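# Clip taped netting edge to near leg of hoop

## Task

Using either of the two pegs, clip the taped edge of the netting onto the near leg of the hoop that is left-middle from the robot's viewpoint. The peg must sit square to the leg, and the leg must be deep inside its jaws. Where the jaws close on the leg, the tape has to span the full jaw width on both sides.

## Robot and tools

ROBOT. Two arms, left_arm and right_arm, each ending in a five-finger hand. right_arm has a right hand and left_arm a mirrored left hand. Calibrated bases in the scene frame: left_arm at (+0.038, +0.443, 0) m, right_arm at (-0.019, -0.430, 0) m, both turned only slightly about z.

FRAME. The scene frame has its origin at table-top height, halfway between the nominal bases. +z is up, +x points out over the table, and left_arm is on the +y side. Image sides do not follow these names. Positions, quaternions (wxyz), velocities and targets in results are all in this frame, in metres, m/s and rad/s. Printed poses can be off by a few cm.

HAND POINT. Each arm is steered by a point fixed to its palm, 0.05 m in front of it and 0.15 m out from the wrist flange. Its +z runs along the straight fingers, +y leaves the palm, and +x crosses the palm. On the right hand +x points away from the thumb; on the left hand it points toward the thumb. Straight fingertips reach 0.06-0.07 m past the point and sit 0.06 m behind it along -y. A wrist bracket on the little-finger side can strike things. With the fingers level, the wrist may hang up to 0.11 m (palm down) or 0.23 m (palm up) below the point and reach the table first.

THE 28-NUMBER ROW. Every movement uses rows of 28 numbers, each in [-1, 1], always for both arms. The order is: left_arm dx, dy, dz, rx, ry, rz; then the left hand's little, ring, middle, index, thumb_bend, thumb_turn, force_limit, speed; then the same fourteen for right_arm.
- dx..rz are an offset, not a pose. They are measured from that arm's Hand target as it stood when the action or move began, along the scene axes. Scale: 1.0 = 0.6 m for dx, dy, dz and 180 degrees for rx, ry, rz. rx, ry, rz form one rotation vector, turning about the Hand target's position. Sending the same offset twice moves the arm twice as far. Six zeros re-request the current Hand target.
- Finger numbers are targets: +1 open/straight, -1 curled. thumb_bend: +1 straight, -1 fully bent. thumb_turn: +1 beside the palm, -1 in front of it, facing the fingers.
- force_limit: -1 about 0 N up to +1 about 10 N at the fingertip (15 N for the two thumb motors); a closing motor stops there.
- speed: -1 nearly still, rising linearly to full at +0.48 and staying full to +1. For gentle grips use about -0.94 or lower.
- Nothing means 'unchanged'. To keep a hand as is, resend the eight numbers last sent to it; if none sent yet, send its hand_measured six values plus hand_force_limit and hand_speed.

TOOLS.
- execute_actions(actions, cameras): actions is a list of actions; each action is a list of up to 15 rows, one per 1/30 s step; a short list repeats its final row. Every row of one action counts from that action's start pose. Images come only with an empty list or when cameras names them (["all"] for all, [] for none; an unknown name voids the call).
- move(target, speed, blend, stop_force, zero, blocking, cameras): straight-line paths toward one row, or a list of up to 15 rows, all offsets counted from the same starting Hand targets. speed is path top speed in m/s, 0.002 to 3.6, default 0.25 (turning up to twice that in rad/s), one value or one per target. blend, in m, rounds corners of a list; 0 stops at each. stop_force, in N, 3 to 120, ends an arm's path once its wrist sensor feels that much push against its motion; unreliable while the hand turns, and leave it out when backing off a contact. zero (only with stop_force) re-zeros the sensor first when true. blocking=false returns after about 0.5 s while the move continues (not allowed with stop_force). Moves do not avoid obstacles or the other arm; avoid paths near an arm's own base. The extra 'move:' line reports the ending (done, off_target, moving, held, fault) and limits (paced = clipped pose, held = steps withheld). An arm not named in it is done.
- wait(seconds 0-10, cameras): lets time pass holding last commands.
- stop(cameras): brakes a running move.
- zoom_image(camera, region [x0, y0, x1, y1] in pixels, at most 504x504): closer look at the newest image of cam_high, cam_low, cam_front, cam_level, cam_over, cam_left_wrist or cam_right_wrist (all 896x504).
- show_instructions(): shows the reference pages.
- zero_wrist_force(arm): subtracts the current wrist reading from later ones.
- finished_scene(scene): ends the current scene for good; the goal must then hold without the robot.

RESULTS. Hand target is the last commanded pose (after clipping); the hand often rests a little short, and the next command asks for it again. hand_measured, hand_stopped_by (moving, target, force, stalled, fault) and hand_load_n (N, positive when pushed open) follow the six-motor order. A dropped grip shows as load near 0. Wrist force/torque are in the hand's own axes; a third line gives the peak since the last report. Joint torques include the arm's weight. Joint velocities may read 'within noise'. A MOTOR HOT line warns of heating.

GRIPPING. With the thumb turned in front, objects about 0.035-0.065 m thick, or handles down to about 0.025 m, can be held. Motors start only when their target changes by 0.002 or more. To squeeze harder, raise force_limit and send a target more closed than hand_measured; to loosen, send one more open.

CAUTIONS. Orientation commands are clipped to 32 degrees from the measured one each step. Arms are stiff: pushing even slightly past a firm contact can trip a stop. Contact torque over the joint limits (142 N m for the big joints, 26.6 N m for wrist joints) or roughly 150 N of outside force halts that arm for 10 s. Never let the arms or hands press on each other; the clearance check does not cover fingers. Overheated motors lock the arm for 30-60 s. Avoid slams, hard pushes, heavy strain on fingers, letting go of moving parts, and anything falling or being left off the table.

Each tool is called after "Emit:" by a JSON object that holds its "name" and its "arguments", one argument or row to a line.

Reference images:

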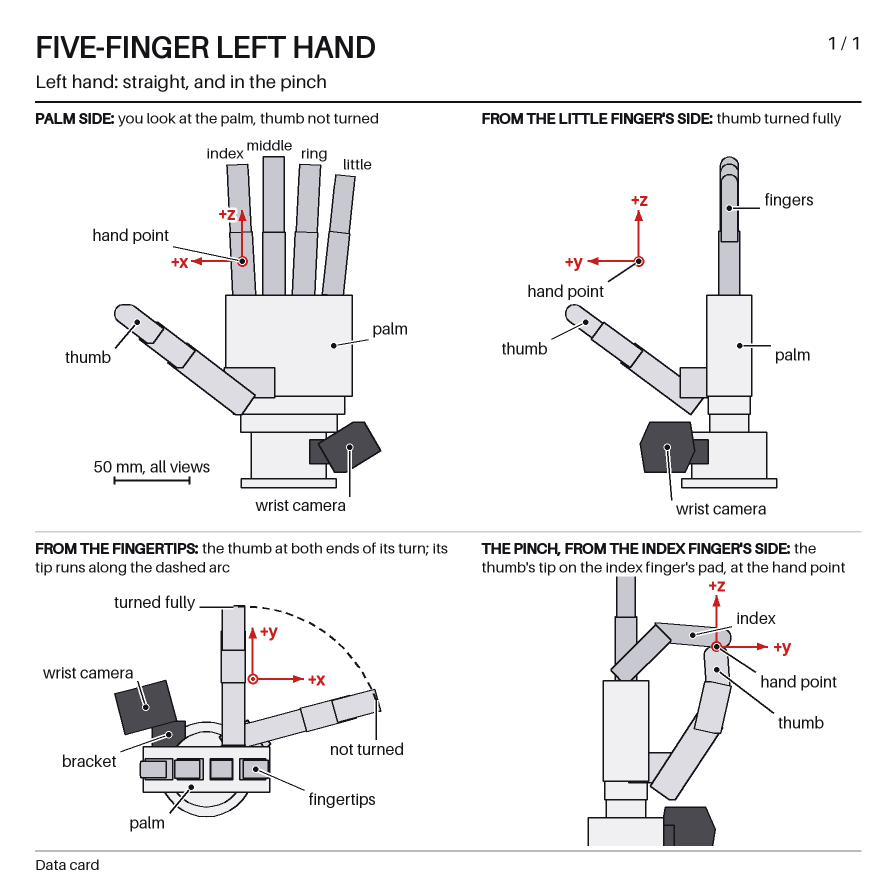

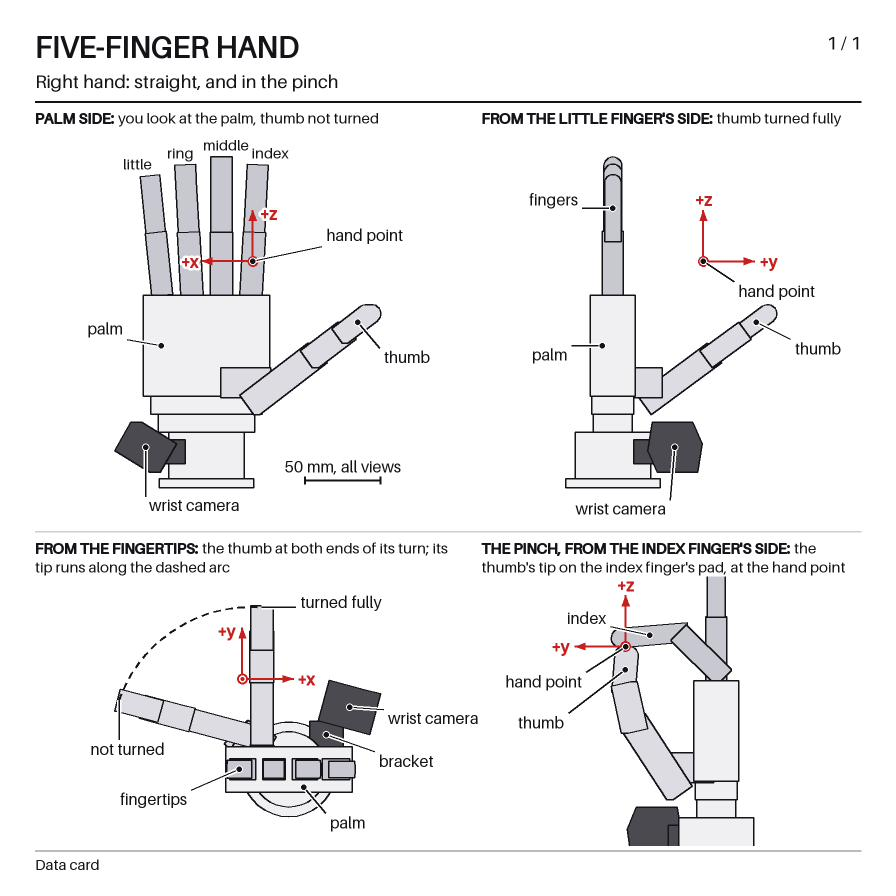

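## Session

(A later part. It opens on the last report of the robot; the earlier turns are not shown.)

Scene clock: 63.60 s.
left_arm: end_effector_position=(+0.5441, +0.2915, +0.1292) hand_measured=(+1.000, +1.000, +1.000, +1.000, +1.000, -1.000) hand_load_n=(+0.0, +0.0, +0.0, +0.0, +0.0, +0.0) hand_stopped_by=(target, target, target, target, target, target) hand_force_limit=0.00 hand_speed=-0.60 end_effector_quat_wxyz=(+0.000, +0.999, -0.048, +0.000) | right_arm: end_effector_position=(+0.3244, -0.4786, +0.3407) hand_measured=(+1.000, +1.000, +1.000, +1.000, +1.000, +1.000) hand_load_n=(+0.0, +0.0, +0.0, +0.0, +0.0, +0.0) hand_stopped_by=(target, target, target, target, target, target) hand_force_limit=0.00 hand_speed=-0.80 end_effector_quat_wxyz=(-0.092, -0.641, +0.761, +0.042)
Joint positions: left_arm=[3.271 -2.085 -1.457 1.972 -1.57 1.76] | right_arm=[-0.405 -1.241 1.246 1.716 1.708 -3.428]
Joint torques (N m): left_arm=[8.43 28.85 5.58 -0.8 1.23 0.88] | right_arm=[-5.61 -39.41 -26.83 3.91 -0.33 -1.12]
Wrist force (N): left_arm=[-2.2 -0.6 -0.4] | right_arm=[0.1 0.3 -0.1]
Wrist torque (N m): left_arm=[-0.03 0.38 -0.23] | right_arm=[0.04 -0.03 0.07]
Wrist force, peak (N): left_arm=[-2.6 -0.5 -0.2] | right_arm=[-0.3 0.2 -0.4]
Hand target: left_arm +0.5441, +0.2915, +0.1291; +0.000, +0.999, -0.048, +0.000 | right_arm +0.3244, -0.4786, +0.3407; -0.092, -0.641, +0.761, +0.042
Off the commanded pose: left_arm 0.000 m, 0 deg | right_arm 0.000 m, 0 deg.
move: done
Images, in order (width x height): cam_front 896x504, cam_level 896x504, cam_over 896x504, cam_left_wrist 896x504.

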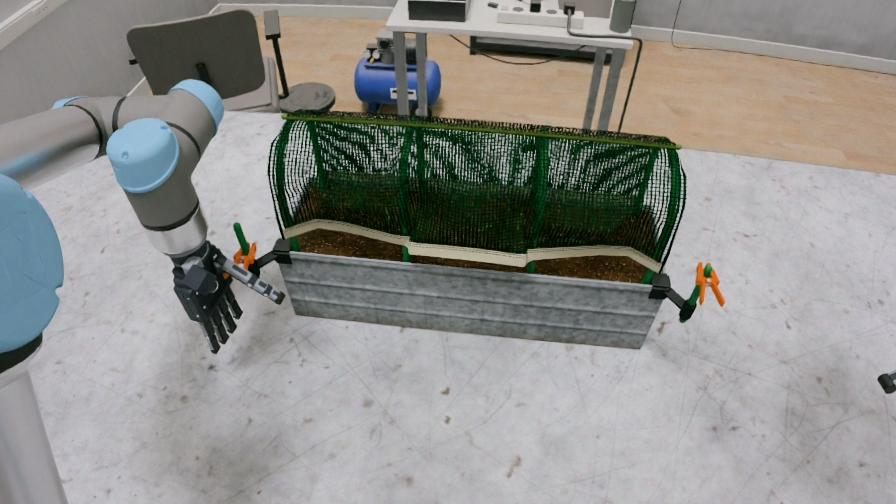

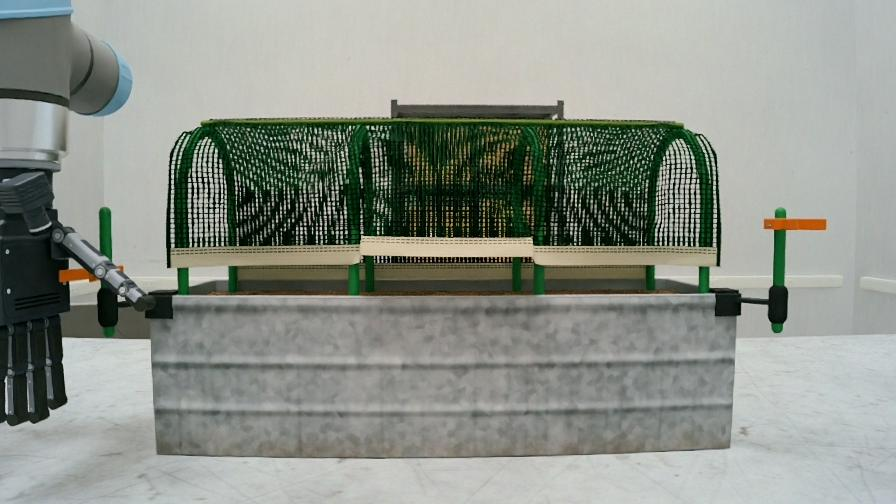

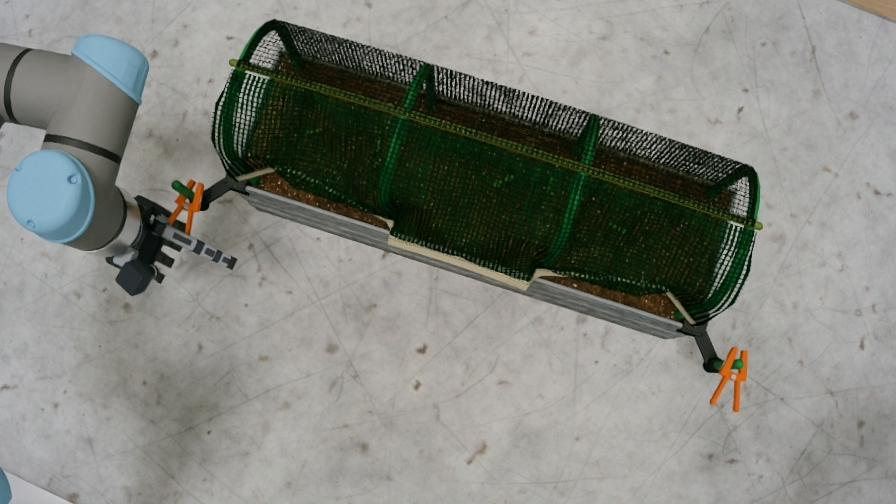

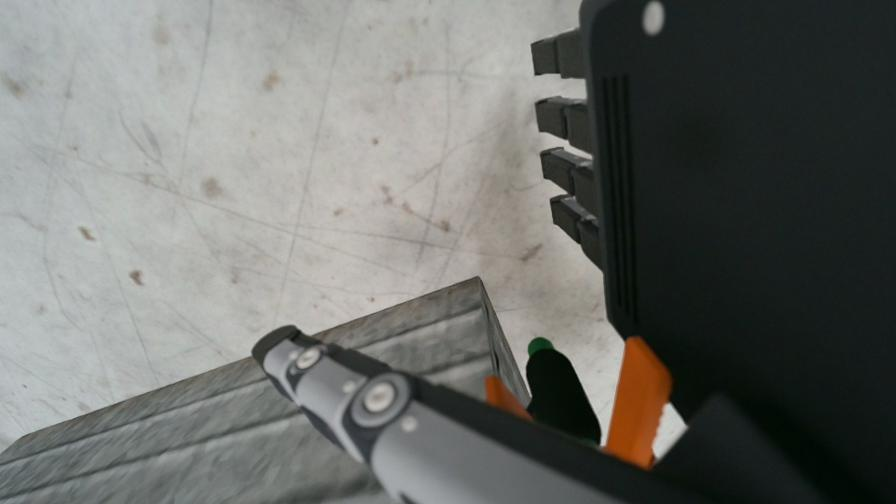

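Emit:
{"name": "move", "arguments": {
  "target": [
    [0,-0.01167,-0.00667,0,0,0,1,1,1,1,1,-1,0,-0.6,0,0,0,0,0,0,1,1,1,1,1,1,0,-0.8]
  ],
  "cameras": ["cam_left_wrist","cam_over","cam_level"],
  "speed": 0.04
}}

Emit:
{"name": "zoom_image", "arguments": {
  "camera": "cam_level",
  "region": [0, 200, 180, 390]
}}

Emit:
{"name": "zoom_image", "arguments": {
  "camera": "cam_over",
  "region": [120, 160, 240, 280]
}}

Scene clock: 65.30 s.
left_arm: end_effector_position=(+0.5441, +0.2847, +0.1252) hand_measured=(+1.000, +1.000, +1.000, +1.000, +1.000, -1.000) hand_load_n=(+0.0, +0.0, +0.0, +0.0, +0.0, +0.0) hand_stopped_by=(target, target, target, target, target, target) hand_force_limit=0.00 hand_speed=-0.60 end_effector_quat_wxyz=(+0.000, +0.999, -0.048, +0.000) | right_arm: end_effector_position=(+0.3244, -0.4786, +0.3407) hand_measured=(+1.000, +1.000, +1.000, +1.000, +1.000, +1.000) hand_load_n=(+0.0, +0.0, +0.0, +0.0, +0.0, +0.0) hand_stopped_by=(target, target, target, target, target, target) hand_force_limit=0.00 hand_speed=-0.80 end_effector_quat_wxyz=(-0.092, -0.641, +0.761, +0.042)
Joint positions: left_arm=[3.256 -2.092 -1.458 1.979 -1.57 1.746] | right_arm=[-0.405 -1.241 1.246 1.716 1.708 -3.428]
Joint torques (N m): left_arm=[-11.83 28.3 5.3 -0.54 1.41 -1.82] | right_arm=[-5.48 -39.13 -26.97 3.73 -0.27 -0.94]
Wrist force (N): left_arm=[-2.4 -1.0 -0.3] | right_arm=[-0.1 0.0 -0.3]
Wrist torque (N m): left_arm=[-0.08 0.39 -0.03] | right_arm=[0.02 0.00 0.06]
Wrist force, peak (N): left_arm=[-2.4 -1.0 -0.3] | right_arm=[-0.5 0.3 0.1]
Hand target: left_arm +0.5441, +0.2845, +0.1251; +0.000, +0.999, -0.048, +0.000 | right_arm +0.3244, -0.4786, +0.3407; -0.092, -0.641, +0.761, +0.042
Off the commanded pose: left_arm 0.000 m, 0 deg | right_arm 0.000 m, 0 deg.
move: done
Images, in order (width x height): cam_level 896x504, cam_over 896x504, cam_left_wrist 896x504.

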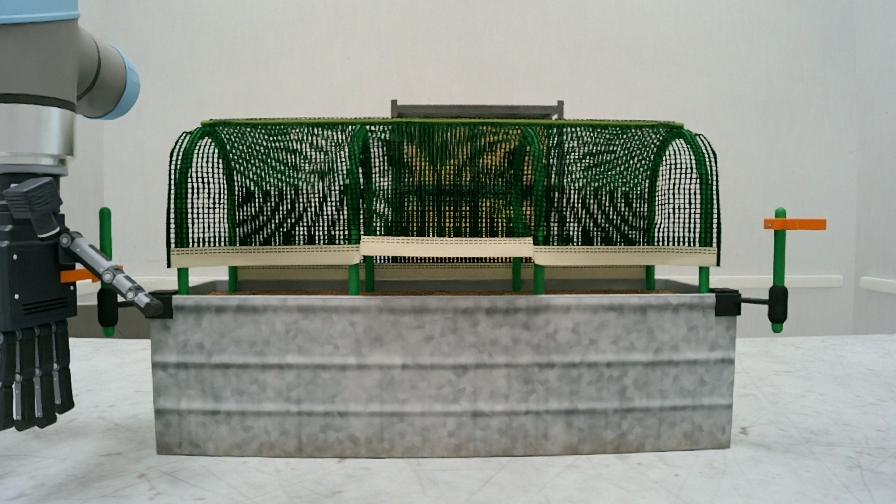

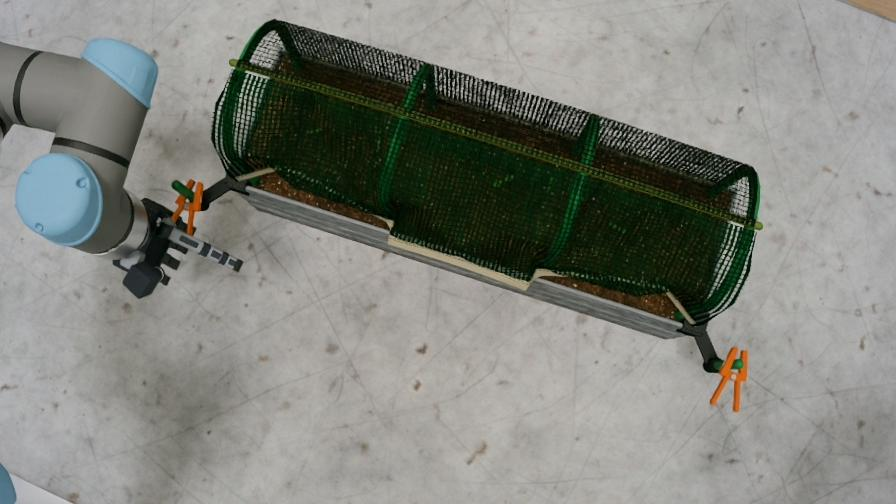

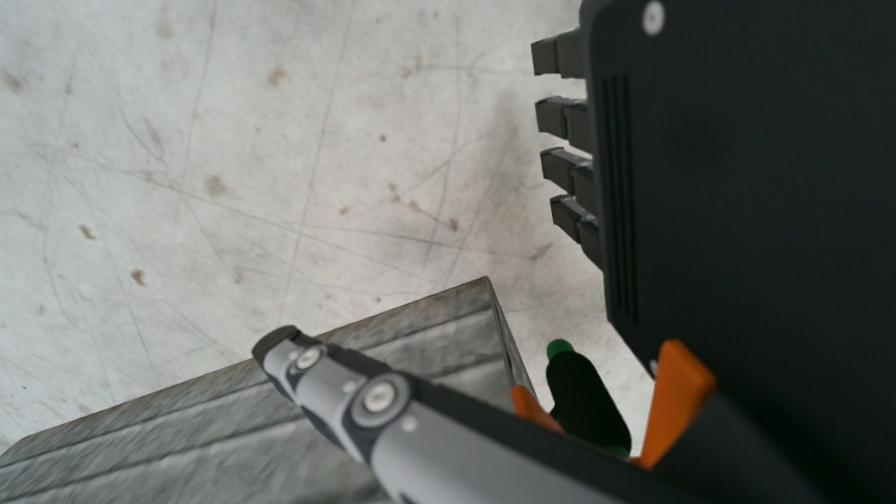

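Scaled by 2.653 from the camera's 896x504 image, which has a finer 1280x720 frame.

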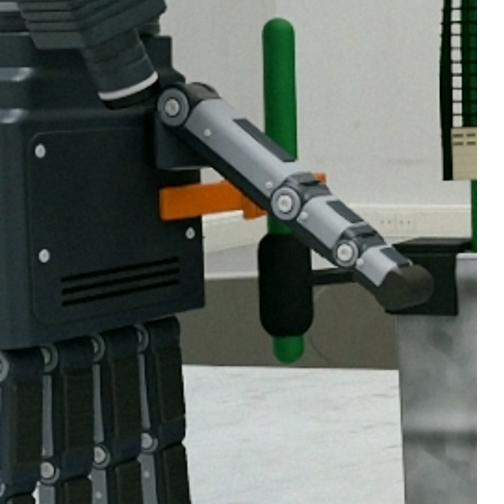

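Scaled by 4.200 from the camera's 896x504 image, which has a finer 1280x720 frame.

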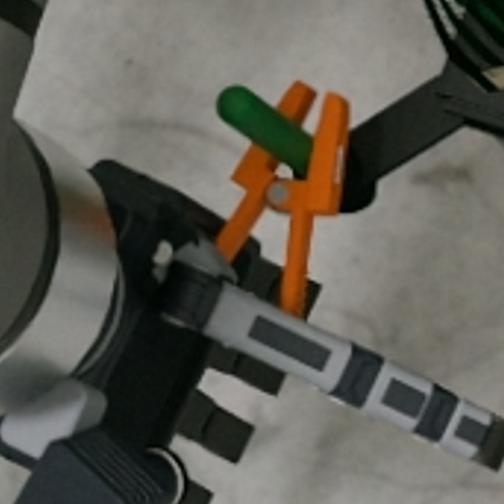

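Emit:
{"name": "move", "arguments": {
  "target": [
    [0,0,0,0,0,0,1,1,1,1,0.5,-1,0.3,-0.9,0,0,0,0,0,0,1,1,1,1,1,1,0,-0.8]
  ],
  "cameras": ["cam_left_wrist","cam_over"],
  "speed": 0.04
}}

Emit:
{"name": "zoom_image", "arguments": {
  "camera": "cam_over",
  "region": [120, 160, 240, 280]
}}

Scene clock: 70.40 s.
left_arm: end_effector_position=(+0.5441, +0.2845, +0.1251) hand_measured=(+1.000, +1.000, +1.000, +1.000, +0.502, -1.000) hand_load_n=(+0.0, +0.0, +0.0, +0.0, +1.5, +0.5) hand_stopped_by=(target, target, target, target, target, target) hand_force_limit=0.30 hand_speed=-0.90 end_effector_quat_wxyz=(+0.000, +0.999, -0.048, +0.000) | right_arm: end_effector_position=(+0.3244, -0.4786, +0.3407) hand_measured=(+1.000, +1.000, +1.000, +1.000, +1.000, +1.000) hand_load_n=(+0.0, +0.0, +0.0, -0.5, +0.0, +0.0) hand_stopped_by=(target, target, target, target, target, target) hand_force_limit=0.00 hand_speed=-0.80 end_effector_quat_wxyz=(-0.092, -0.641, +0.761, +0.042)
Joint positions: left_arm=[3.256 -2.092 -1.458 1.98 -1.57 1.745] | right_arm=[-0.405 -1.241 1.246 1.716 1.708 -3.428]
Joint torques (N m): left_arm=[-9.03 30.04 16.08 -0.87 -1.22 -1.69] | right_arm=[-5.83 -39.56 -26.92 3.81 -0.27 -1.12]
Wrist force (N): left_arm=[-2.4 0.1 -0.8] | right_arm=[-0.1 0.0 -0.2]
Wrist torque (N m): left_arm=[0.01 0.37 -0.02] | right_arm=[0.02 0.00 0.06]
Wrist force, peak (N): left_arm=[-3.1 0.5 -0.9] | right_arm=[0.2 0.3 -0.4]
Hand target: left_arm +0.5441, +0.2845, +0.1251; +0.000, +0.999, -0.048, +0.000 | right_arm +0.3244, -0.4786, +0.3407; -0.092, -0.641, +0.761, +0.042
Off the commanded pose: left_arm 0.000 m, 0 deg | right_arm 0.000 m, 0 deg.
move: done
Images, in order (width x height): cam_over 896x504, cam_left_wrist 896x504.

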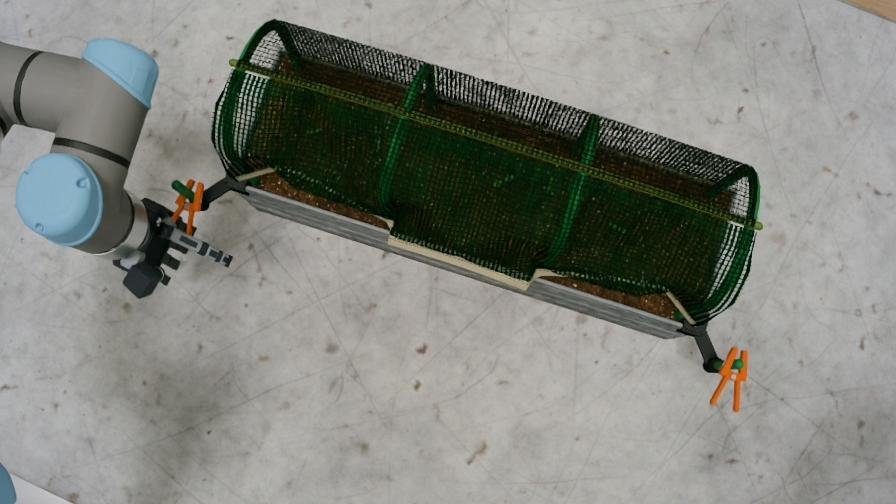

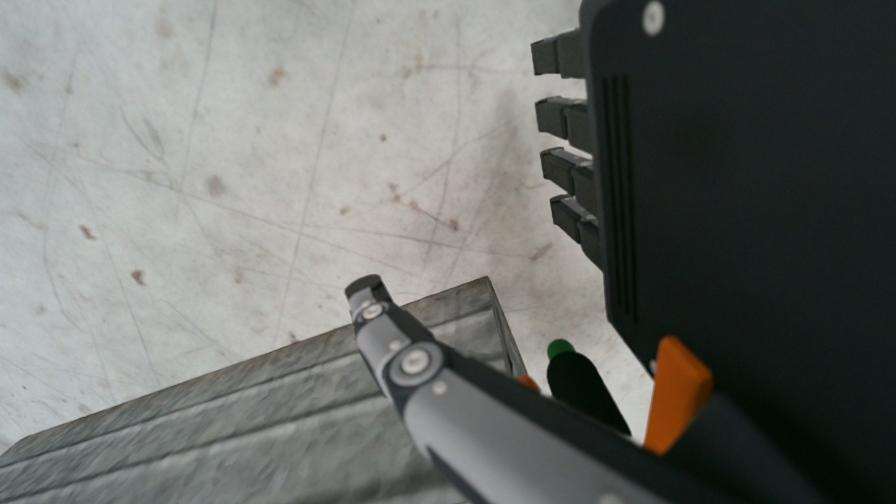

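Scaled by 4.200 from the camera's 896x504 image, which has a finer 1280x720 frame.

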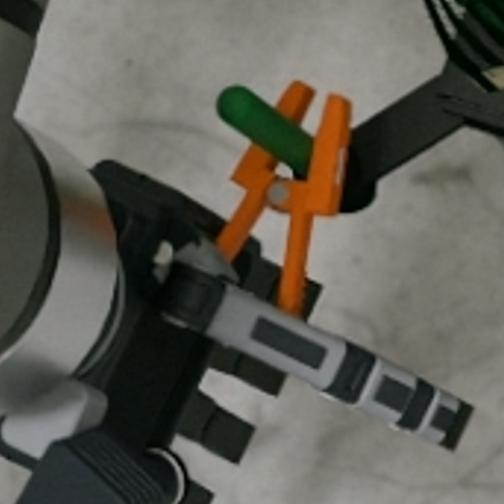

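Emit:
{"name": "move", "arguments": {
  "target": [
    [0,0,0,0,0,0,1,1,1,1,0.3,-1,1,-0.9,0,0,0,0,0,0,1,1,1,1,1,1,0,-0.8]
  ],
  "cameras": ["cam_left_wrist","cam_over","cam_level"],
  "speed": 0.04
}}

Emit:
{"name": "zoom_image", "arguments": {
  "camera": "cam_over",
  "region": [120, 160, 240, 280]
}}

Emit:
{"name": "zoom_image", "arguments": {
  "camera": "cam_level",
  "region": [0, 200, 180, 390]
}}

Scene clock: 72.70 s.
left_arm: end_effector_position=(+0.5441, +0.2845, +0.1251) hand_measured=(+1.000, +1.000, +1.000, +1.000, +0.302, -1.000) hand_load_n=(+0.0, +0.0, +0.0, +0.0, +2.5, +0.0) hand_stopped_by=(target, target, target, target, target, target) hand_force_limit=1.00 hand_speed=-0.90 end_effector_quat_wxyz=(+0.000, +0.999, -0.048, +0.000) | right_arm: end_effector_position=(+0.3244, -0.4786, +0.3407) hand_measured=(+1.000, +1.000, +1.000, +1.000, +1.000, +1.000) hand_load_n=(+0.0, +0.0, +0.0, +0.0, +0.0, +0.0) hand_stopped_by=(target, target, target, target, target, target) hand_force_limit=0.00 hand_speed=-0.80 end_effector_quat_wxyz=(-0.092, -0.641, +0.761, +0.042)
Joint positions: left_arm=[3.256 -2.092 -1.458 1.98 -1.57 1.745] | right_arm=[-0.405 -1.241 1.246 1.716 1.708 -3.428]
Joint torques (N m): left_arm=[-8.59 29.46 19.94 -0.72 -1.11 -1.73] | right_arm=[-5.29 -38.42 -27.28 3.68 -0.27 -0.93]
Wrist force (N): left_arm=[-1.2 0.8 -0.8] | right_arm=[-0.1 0.1 0.0]
Wrist torque (N m): left_arm=[0.04 0.30 0.04] | right_arm=[0.02 0.01 0.05]
Wrist force, peak (N): left_arm=[-2.7 0.2 -0.5] | right_arm=[-0.2 0.2 -0.4]
Hand target: left_arm +0.5441, +0.2845, +0.1251; +0.000, +0.999, -0.048, +0.000 | right_arm +0.3244, -0.4786, +0.3407; -0.092, -0.641, +0.761, +0.042
Off the commanded pose: left_arm 0.000 m, 0 deg | right_arm 0.000 m, 0 deg.
move: done
Images, in order (width x height): cam_level 896x504, cam_over 896x504, cam_left_wrist 896x504.

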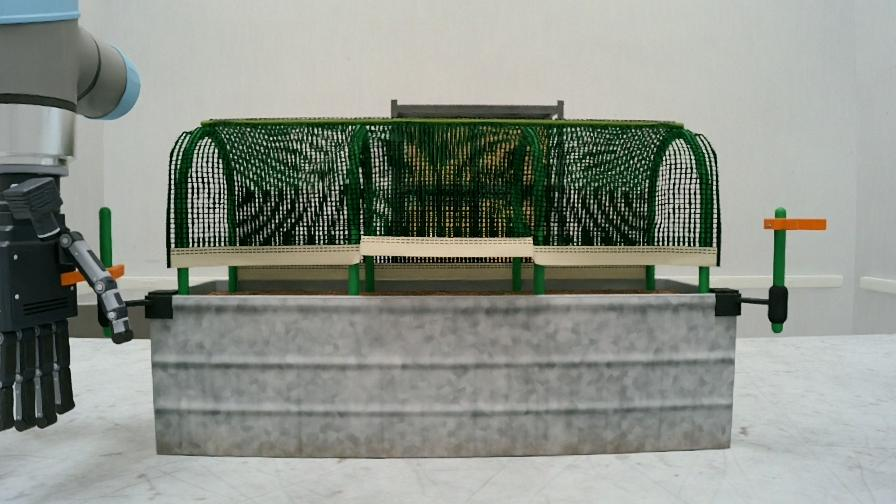

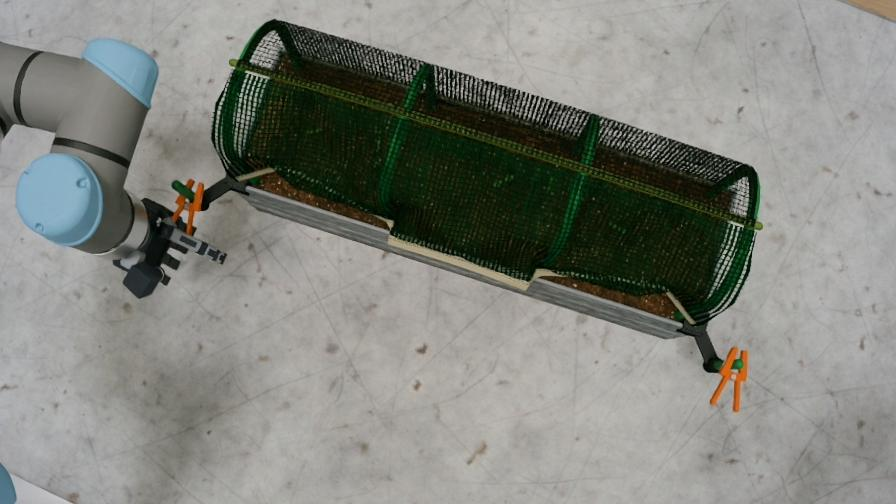

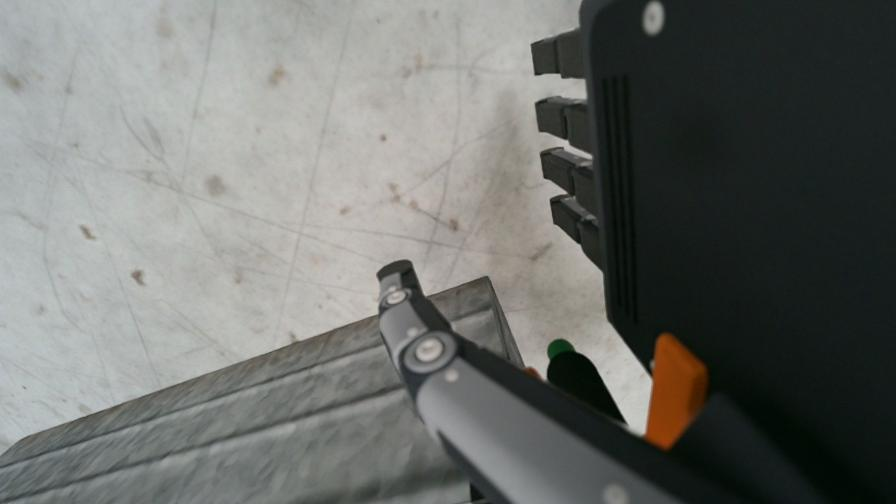

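Scaled by 4.200 from the camera's 896x504 image, which has a finer 1280x720 frame.

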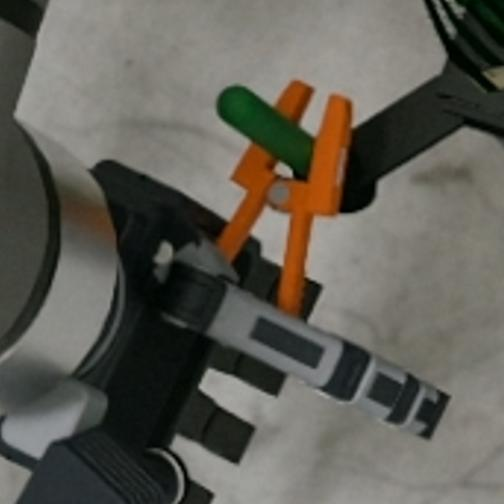

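Scaled by 2.653 from the camera's 896x504 image, which has a finer 1280x720 frame.

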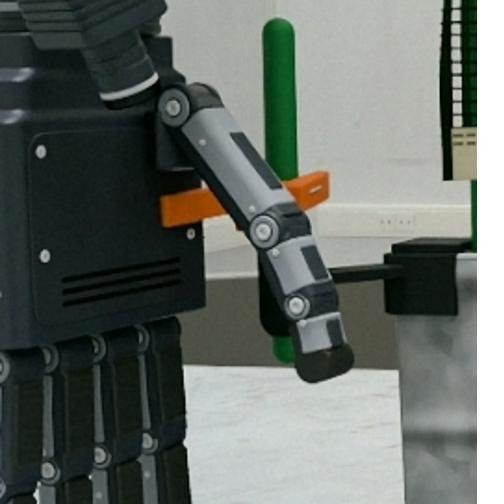

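Emit:
{"name": "move", "arguments": {
  "target": [
    [0,0,0,0,0,0,1,1,1,1,1,-1,1,-0.6,0,0,0,0,0,0,1,1,1,1,1,1,0,-0.8]
  ],
  "cameras": ["cam_left_wrist","cam_over","cam_level"],
  "speed": 0.04
}}

Emit:
{"name": "zoom_image", "arguments": {
  "camera": "cam_level",
  "region": [0, 200, 180, 390]
}}

Scene clock: 74.93 s.
left_arm: end_effector_position=(+0.5441, +0.2845, +0.1251) hand_measured=(+1.000, +1.000, +1.000, +1.000, +1.000, -1.000) hand_load_n=(+0.0, +0.0, +0.0, +0.0, +0.0, +0.0) hand_stopped_by=(target, target, target, target, target, target) hand_force_limit=1.00 hand_speed=-0.60 end_effector_quat_wxyz=(+0.000, +0.999, -0.048, +0.000) | right_arm: end_effector_position=(+0.3244, -0.4786, +0.3407) hand_measured=(+1.000, +1.000, +1.000, +1.000, +1.000, +1.000) hand_load_n=(+0.0, +0.0, +0.0, +0.0, +0.0, +0.0) hand_stopped_by=(target, target, target, target, target, target) hand_force_limit=0.00 hand_speed=-0.80 end_effector_quat_wxyz=(-0.092, -0.641, +0.761, +0.042)
Joint positions: left_arm=[3.256 -2.092 -1.458 1.98 -1.57 1.745] | right_arm=[-0.405 -1.241 1.246 1.716 1.708 -3.428]
Joint torques (N m): left_arm=[-6.98 30.56 24.96 -1.6 -1.17 -1.83] | right_arm=[-5.7 -38.79 -26.58 3.63 -0.3 -0.94]
Wrist force (N): left_arm=[-2.1 -1.1 -0.4] | right_arm=[0.0 -0.1 -0.3]
Wrist torque (N m): left_arm=[-0.07 0.36 -0.02] | right_arm=[0.01 -0.01 0.05]
Wrist force, peak (N): left_arm=[-2.3 -1.2 -0.3] | right_arm=[0.4 0.3 -0.4]
Hand target: left_arm +0.5441, +0.2845, +0.1251; +0.000, +0.999, -0.048, +0.000 | right_arm +0.3244, -0.4786, +0.3407; -0.092, -0.641, +0.761, +0.042
Off the commanded pose: left_arm 0.000 m, 0 deg | right_arm 0.000 m, 0 deg.
move: done
Images, in order (width x height): cam_level 896x504, cam_over 896x504, cam_left_wrist 896x504.

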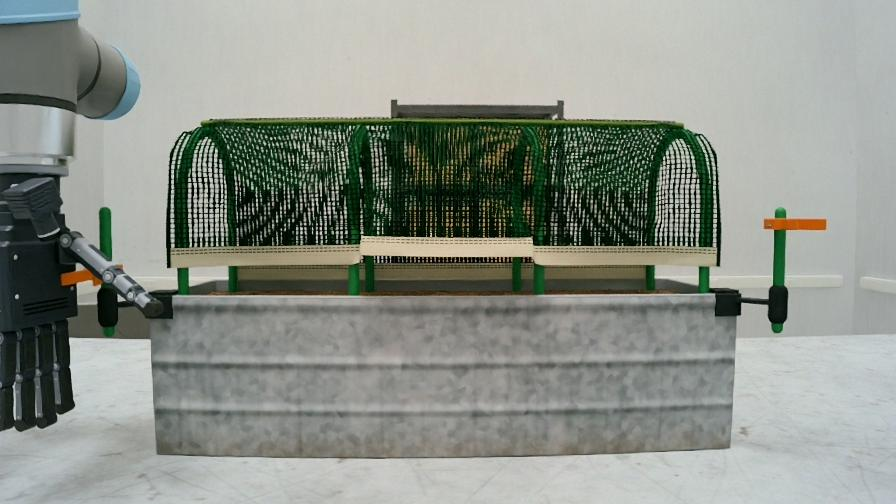

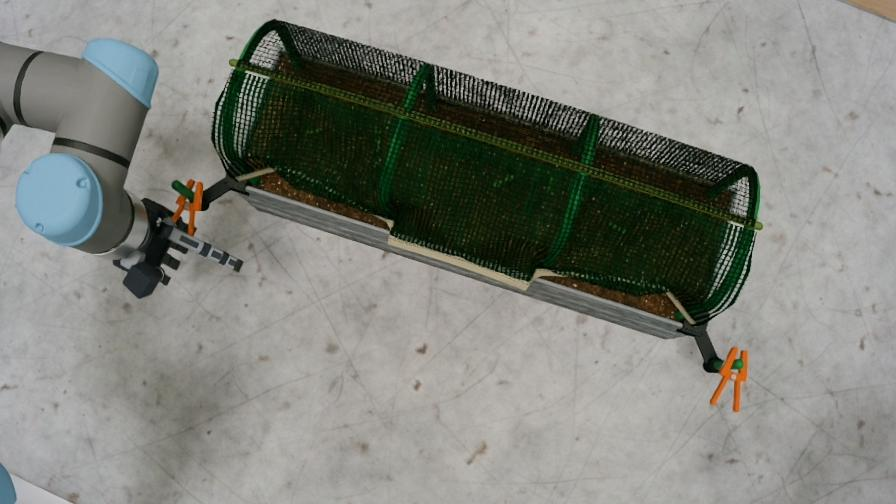

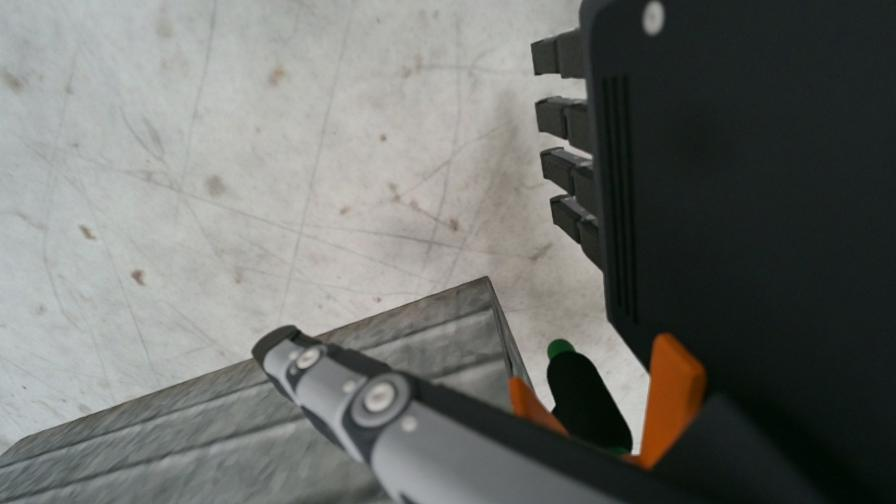

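Scaled by 2.653 from the camera's 896x504 image, which has a finer 1280x720 frame.

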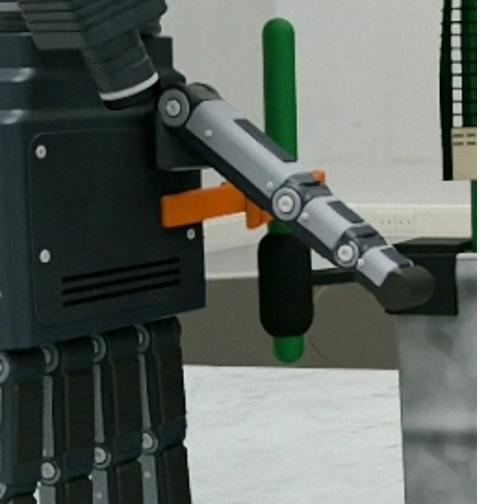

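Emit:
{"name": "move", "arguments": {
  "target": [
    [0,0.01,0,0,0,0,1,1,1,1,1,-1,0,-0.6,0,0,0,0,0,0,1,1,1,1,1,1,0,-0.8],
    [0,0.01,0.04,0,0,0,1,1,1,1,1,-1,0,-0.6,0,0,0,0,0,0,1,1,1,1,1,1,0,-0.8],
    [0,0,0.04,0,0,0,1,1,1,1,1,-1,0,-0.6,0,0,0,0,0,0,1,1,1,1,1,1,0,-0.8]
  ],
  "cameras": ["cam_left_wrist","cam_over","cam_level"],
  "speed": 0.05
}}

Emit:
{"name": "zoom_image", "arguments": {
  "camera": "cam_level",
  "region": [0, 200, 180, 390]
}}

Emit:
{"name": "zoom_image", "arguments": {
  "camera": "cam_over",
  "region": [120, 160, 240, 280]
}}

Scene clock: 77.37 s.
left_arm: end_effector_position=(+0.5441, +0.2847, +0.1491) hand_measured=(+1.000, +1.000, +1.000, +1.000, +1.000, -1.000) hand_load_n=(+0.0, +0.0, +0.0, +0.0, +0.0, +0.0) hand_stopped_by=(target, target, target, target, target, target) hand_force_limit=0.00 hand_speed=-0.60 end_effector_quat_wxyz=(+0.000, +0.999, -0.048, +0.000) | right_arm: end_effector_position=(+0.3244, -0.4786, +0.3407) hand_measured=(+1.000, +1.000, +1.000, +1.000, +1.000, +1.000) hand_load_n=(+0.0, +0.0, +0.0, +0.0, +0.0, +0.0) hand_stopped_by=(target, target, target, target, target, target) hand_force_limit=0.00 hand_speed=-0.80 end_effector_quat_wxyz=(-0.092, -0.641, +0.761, +0.042)
Joint positions: left_arm=[3.256 -2.071 -1.425 1.926 -1.57 1.746] | right_arm=[-0.405 -1.241 1.246 1.716 1.708 -3.428]
Joint torques (N m): left_arm=[-11.5 28.59 30.13 -4.03 0.82 -1.94] | right_arm=[-5.42 -38.9 -26.59 3.73 -0.23 -0.97]
Wrist force (N): left_arm=[-2.3 -1.0 0.0] | right_arm=[-0.2 -0.2 -0.3]
Wrist torque (N m): left_arm=[-0.08 0.37 -0.03] | right_arm=[-0.01 0.03 0.03]
Wrist force, peak (N): left_arm=[-2.3 -1.2 -0.4] | right_arm=[-0.2 0.2 -0.5]
Hand target: left_arm +0.5441, +0.2845, +0.1491; +0.000, +0.999, -0.048, +0.000 | right_arm +0.3244, -0.4786, +0.3407; -0.092, -0.641, +0.761, +0.042
Off the commanded pose: left_arm 0.000 m, 0 deg | right_arm 0.000 m, 0 deg.
move: done
Images, in order (width x height): cam_level 896x504, cam_over 896x504, cam_left_wrist 896x504.

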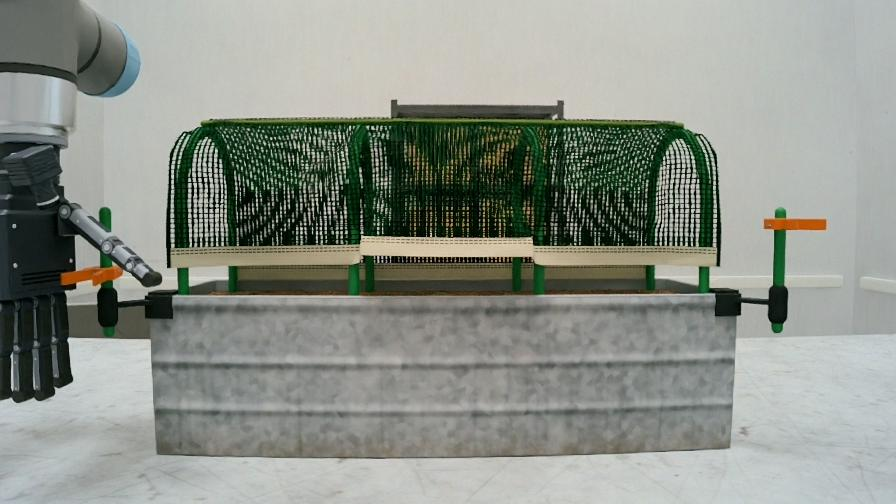

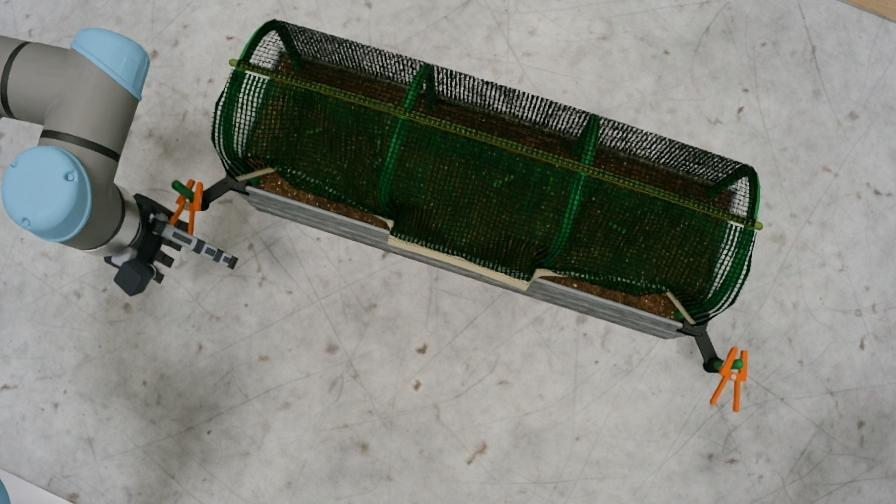

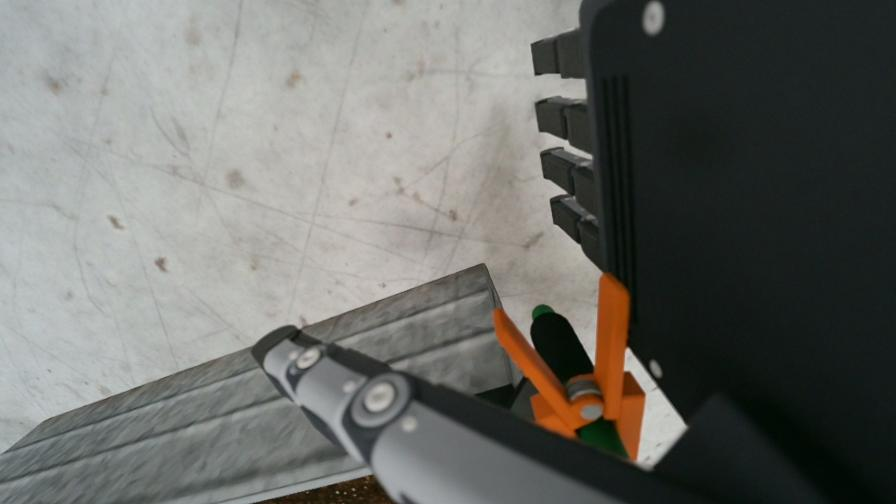

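Scaled by 2.653 from the camera's 896x504 image, which has a finer 1280x720 frame.

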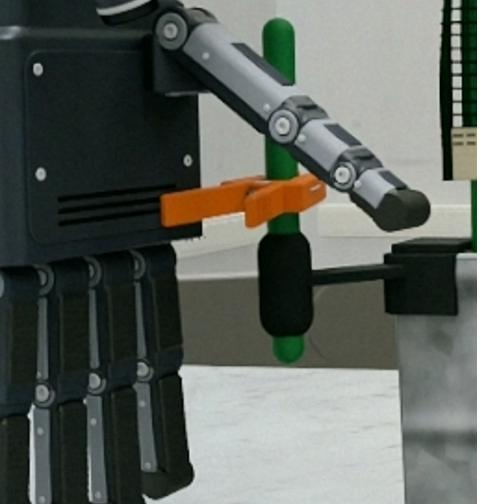

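Scaled by 4.200 from the camera's 896x504 image, which has a finer 1280x720 frame.

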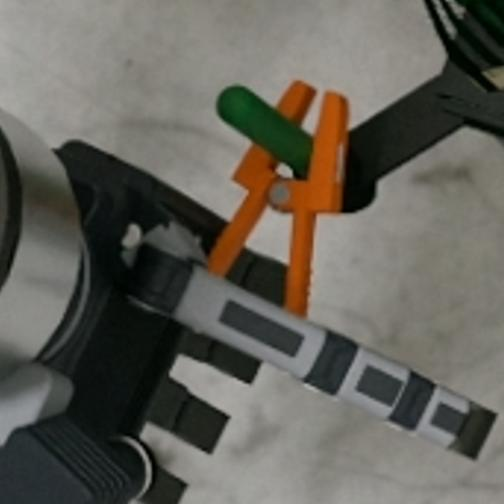

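Emit:
{"name": "move", "arguments": {
  "target": [
    [-0.01,0,0,0,0,-0.0444,1,1,1,1,1,-1,0,-0.6,0,0,0,0,0,0,1,1,1,1,1,1,0,-0.8]
  ],
  "cameras": ["cam_left_wrist","cam_over"],
  "speed": 0.05
}}

Emit:
{"name": "zoom_image", "arguments": {
  "camera": "cam_left_wrist",
  "region": [440, 230, 700, 480]
}}

Emit:
{"name": "zoom_image", "arguments": {
  "camera": "cam_over",
  "region": [120, 160, 240, 280]
}}

Scene clock: 79.87 s.
left_arm: end_effector_position=(+0.5381, +0.2845, +0.1491) hand_measured=(+1.000, +1.000, +1.000, +1.000, +1.000, -1.000) hand_load_n=(+0.0, +0.0, +0.0, +0.0, +0.0, +0.0) hand_stopped_by=(target, target, target, target, target, target) hand_force_limit=0.00 hand_speed=-0.60 end_effector_quat_wxyz=(+0.000, +0.993, -0.117, +0.000) | right_arm: end_effector_position=(+0.3244, -0.4786, +0.3407) hand_measured=(+1.000, +1.000, +1.000, +1.000, +1.000, +1.000) hand_load_n=(+0.0, +0.0, +0.0, +0.0, +0.0, +0.0) hand_stopped_by=(target, target, target, target, target, target) hand_force_limit=0.00 hand_speed=-0.80 end_effector_quat_wxyz=(-0.092, -0.641, +0.761, +0.042)
Joint positions: left_arm=[3.261 -2.077 -1.416 1.923 -1.57 1.89] | right_arm=[-0.405 -1.241 1.246 1.716 1.708 -3.428]
Joint torques (N m): left_arm=[9.42 30.04 29.6 -4.02 1.74 2.04] | right_arm=[-5.3 -38.65 -26.33 3.73 -0.32 -1.03]
Wrist force (N): left_arm=[-2.4 -0.8 -0.2] | right_arm=[-0.2 0.1 0.1]
Wrist torque (N m): left_arm=[-0.10 0.39 -0.21] | right_arm=[0.01 0.02 0.05]
Wrist force, peak (N): left_arm=[-2.7 -1.2 -0.1] | right_arm=[-0.3 0.5 -0.6]
Hand target: left_arm +0.5381, +0.2845, +0.1491; +0.000, +0.993, -0.118, +0.000 | right_arm +0.3244, -0.4786, +0.3407; -0.092, -0.641, +0.761, +0.042
Off the commanded pose: left_arm 0.000 m, 0 deg | right_arm 0.000 m, 0 deg.
move: done
Images, in order (width x height): cam_over 896x504, cam_left_wrist 896x504.

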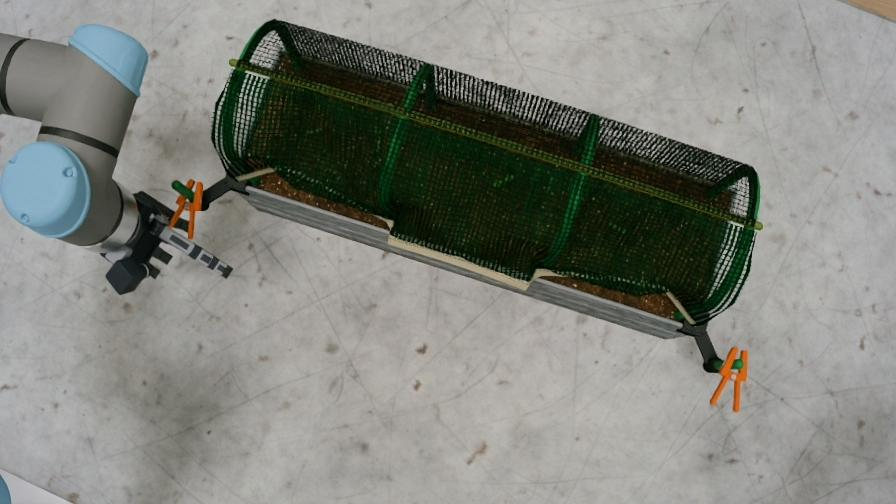

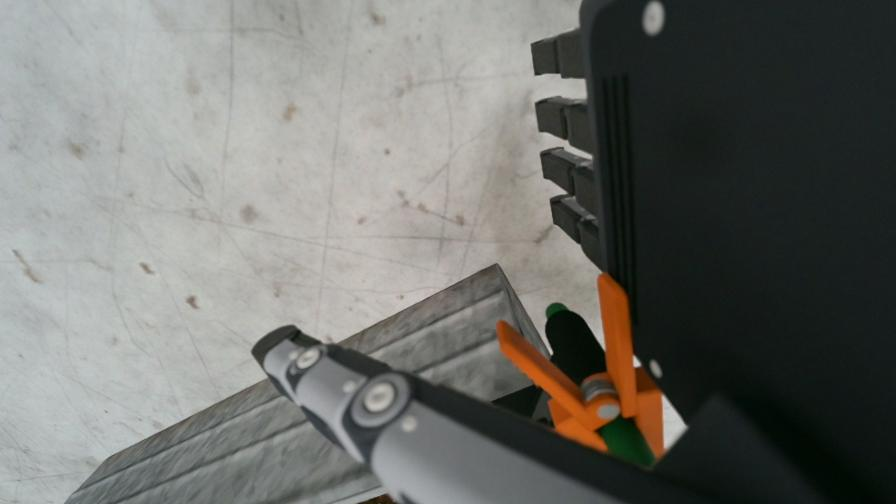

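Scaled by 1.938 from the camera's 896x504 image, which has a finer 1280x720 frame.

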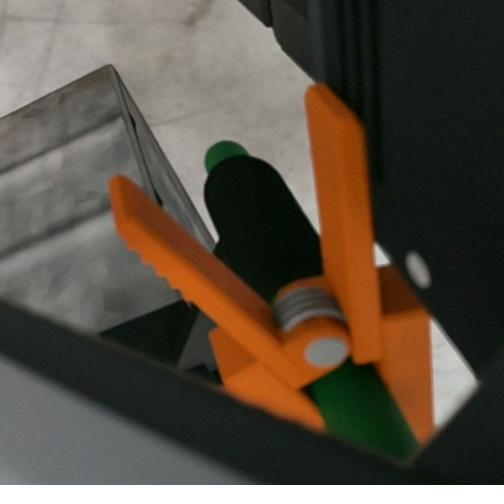

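Scaled by 4.200 from the camera's 896x504 image, which has a finer 1280x720 frame.

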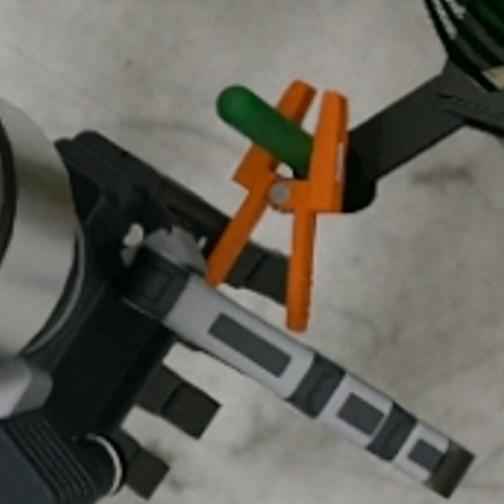

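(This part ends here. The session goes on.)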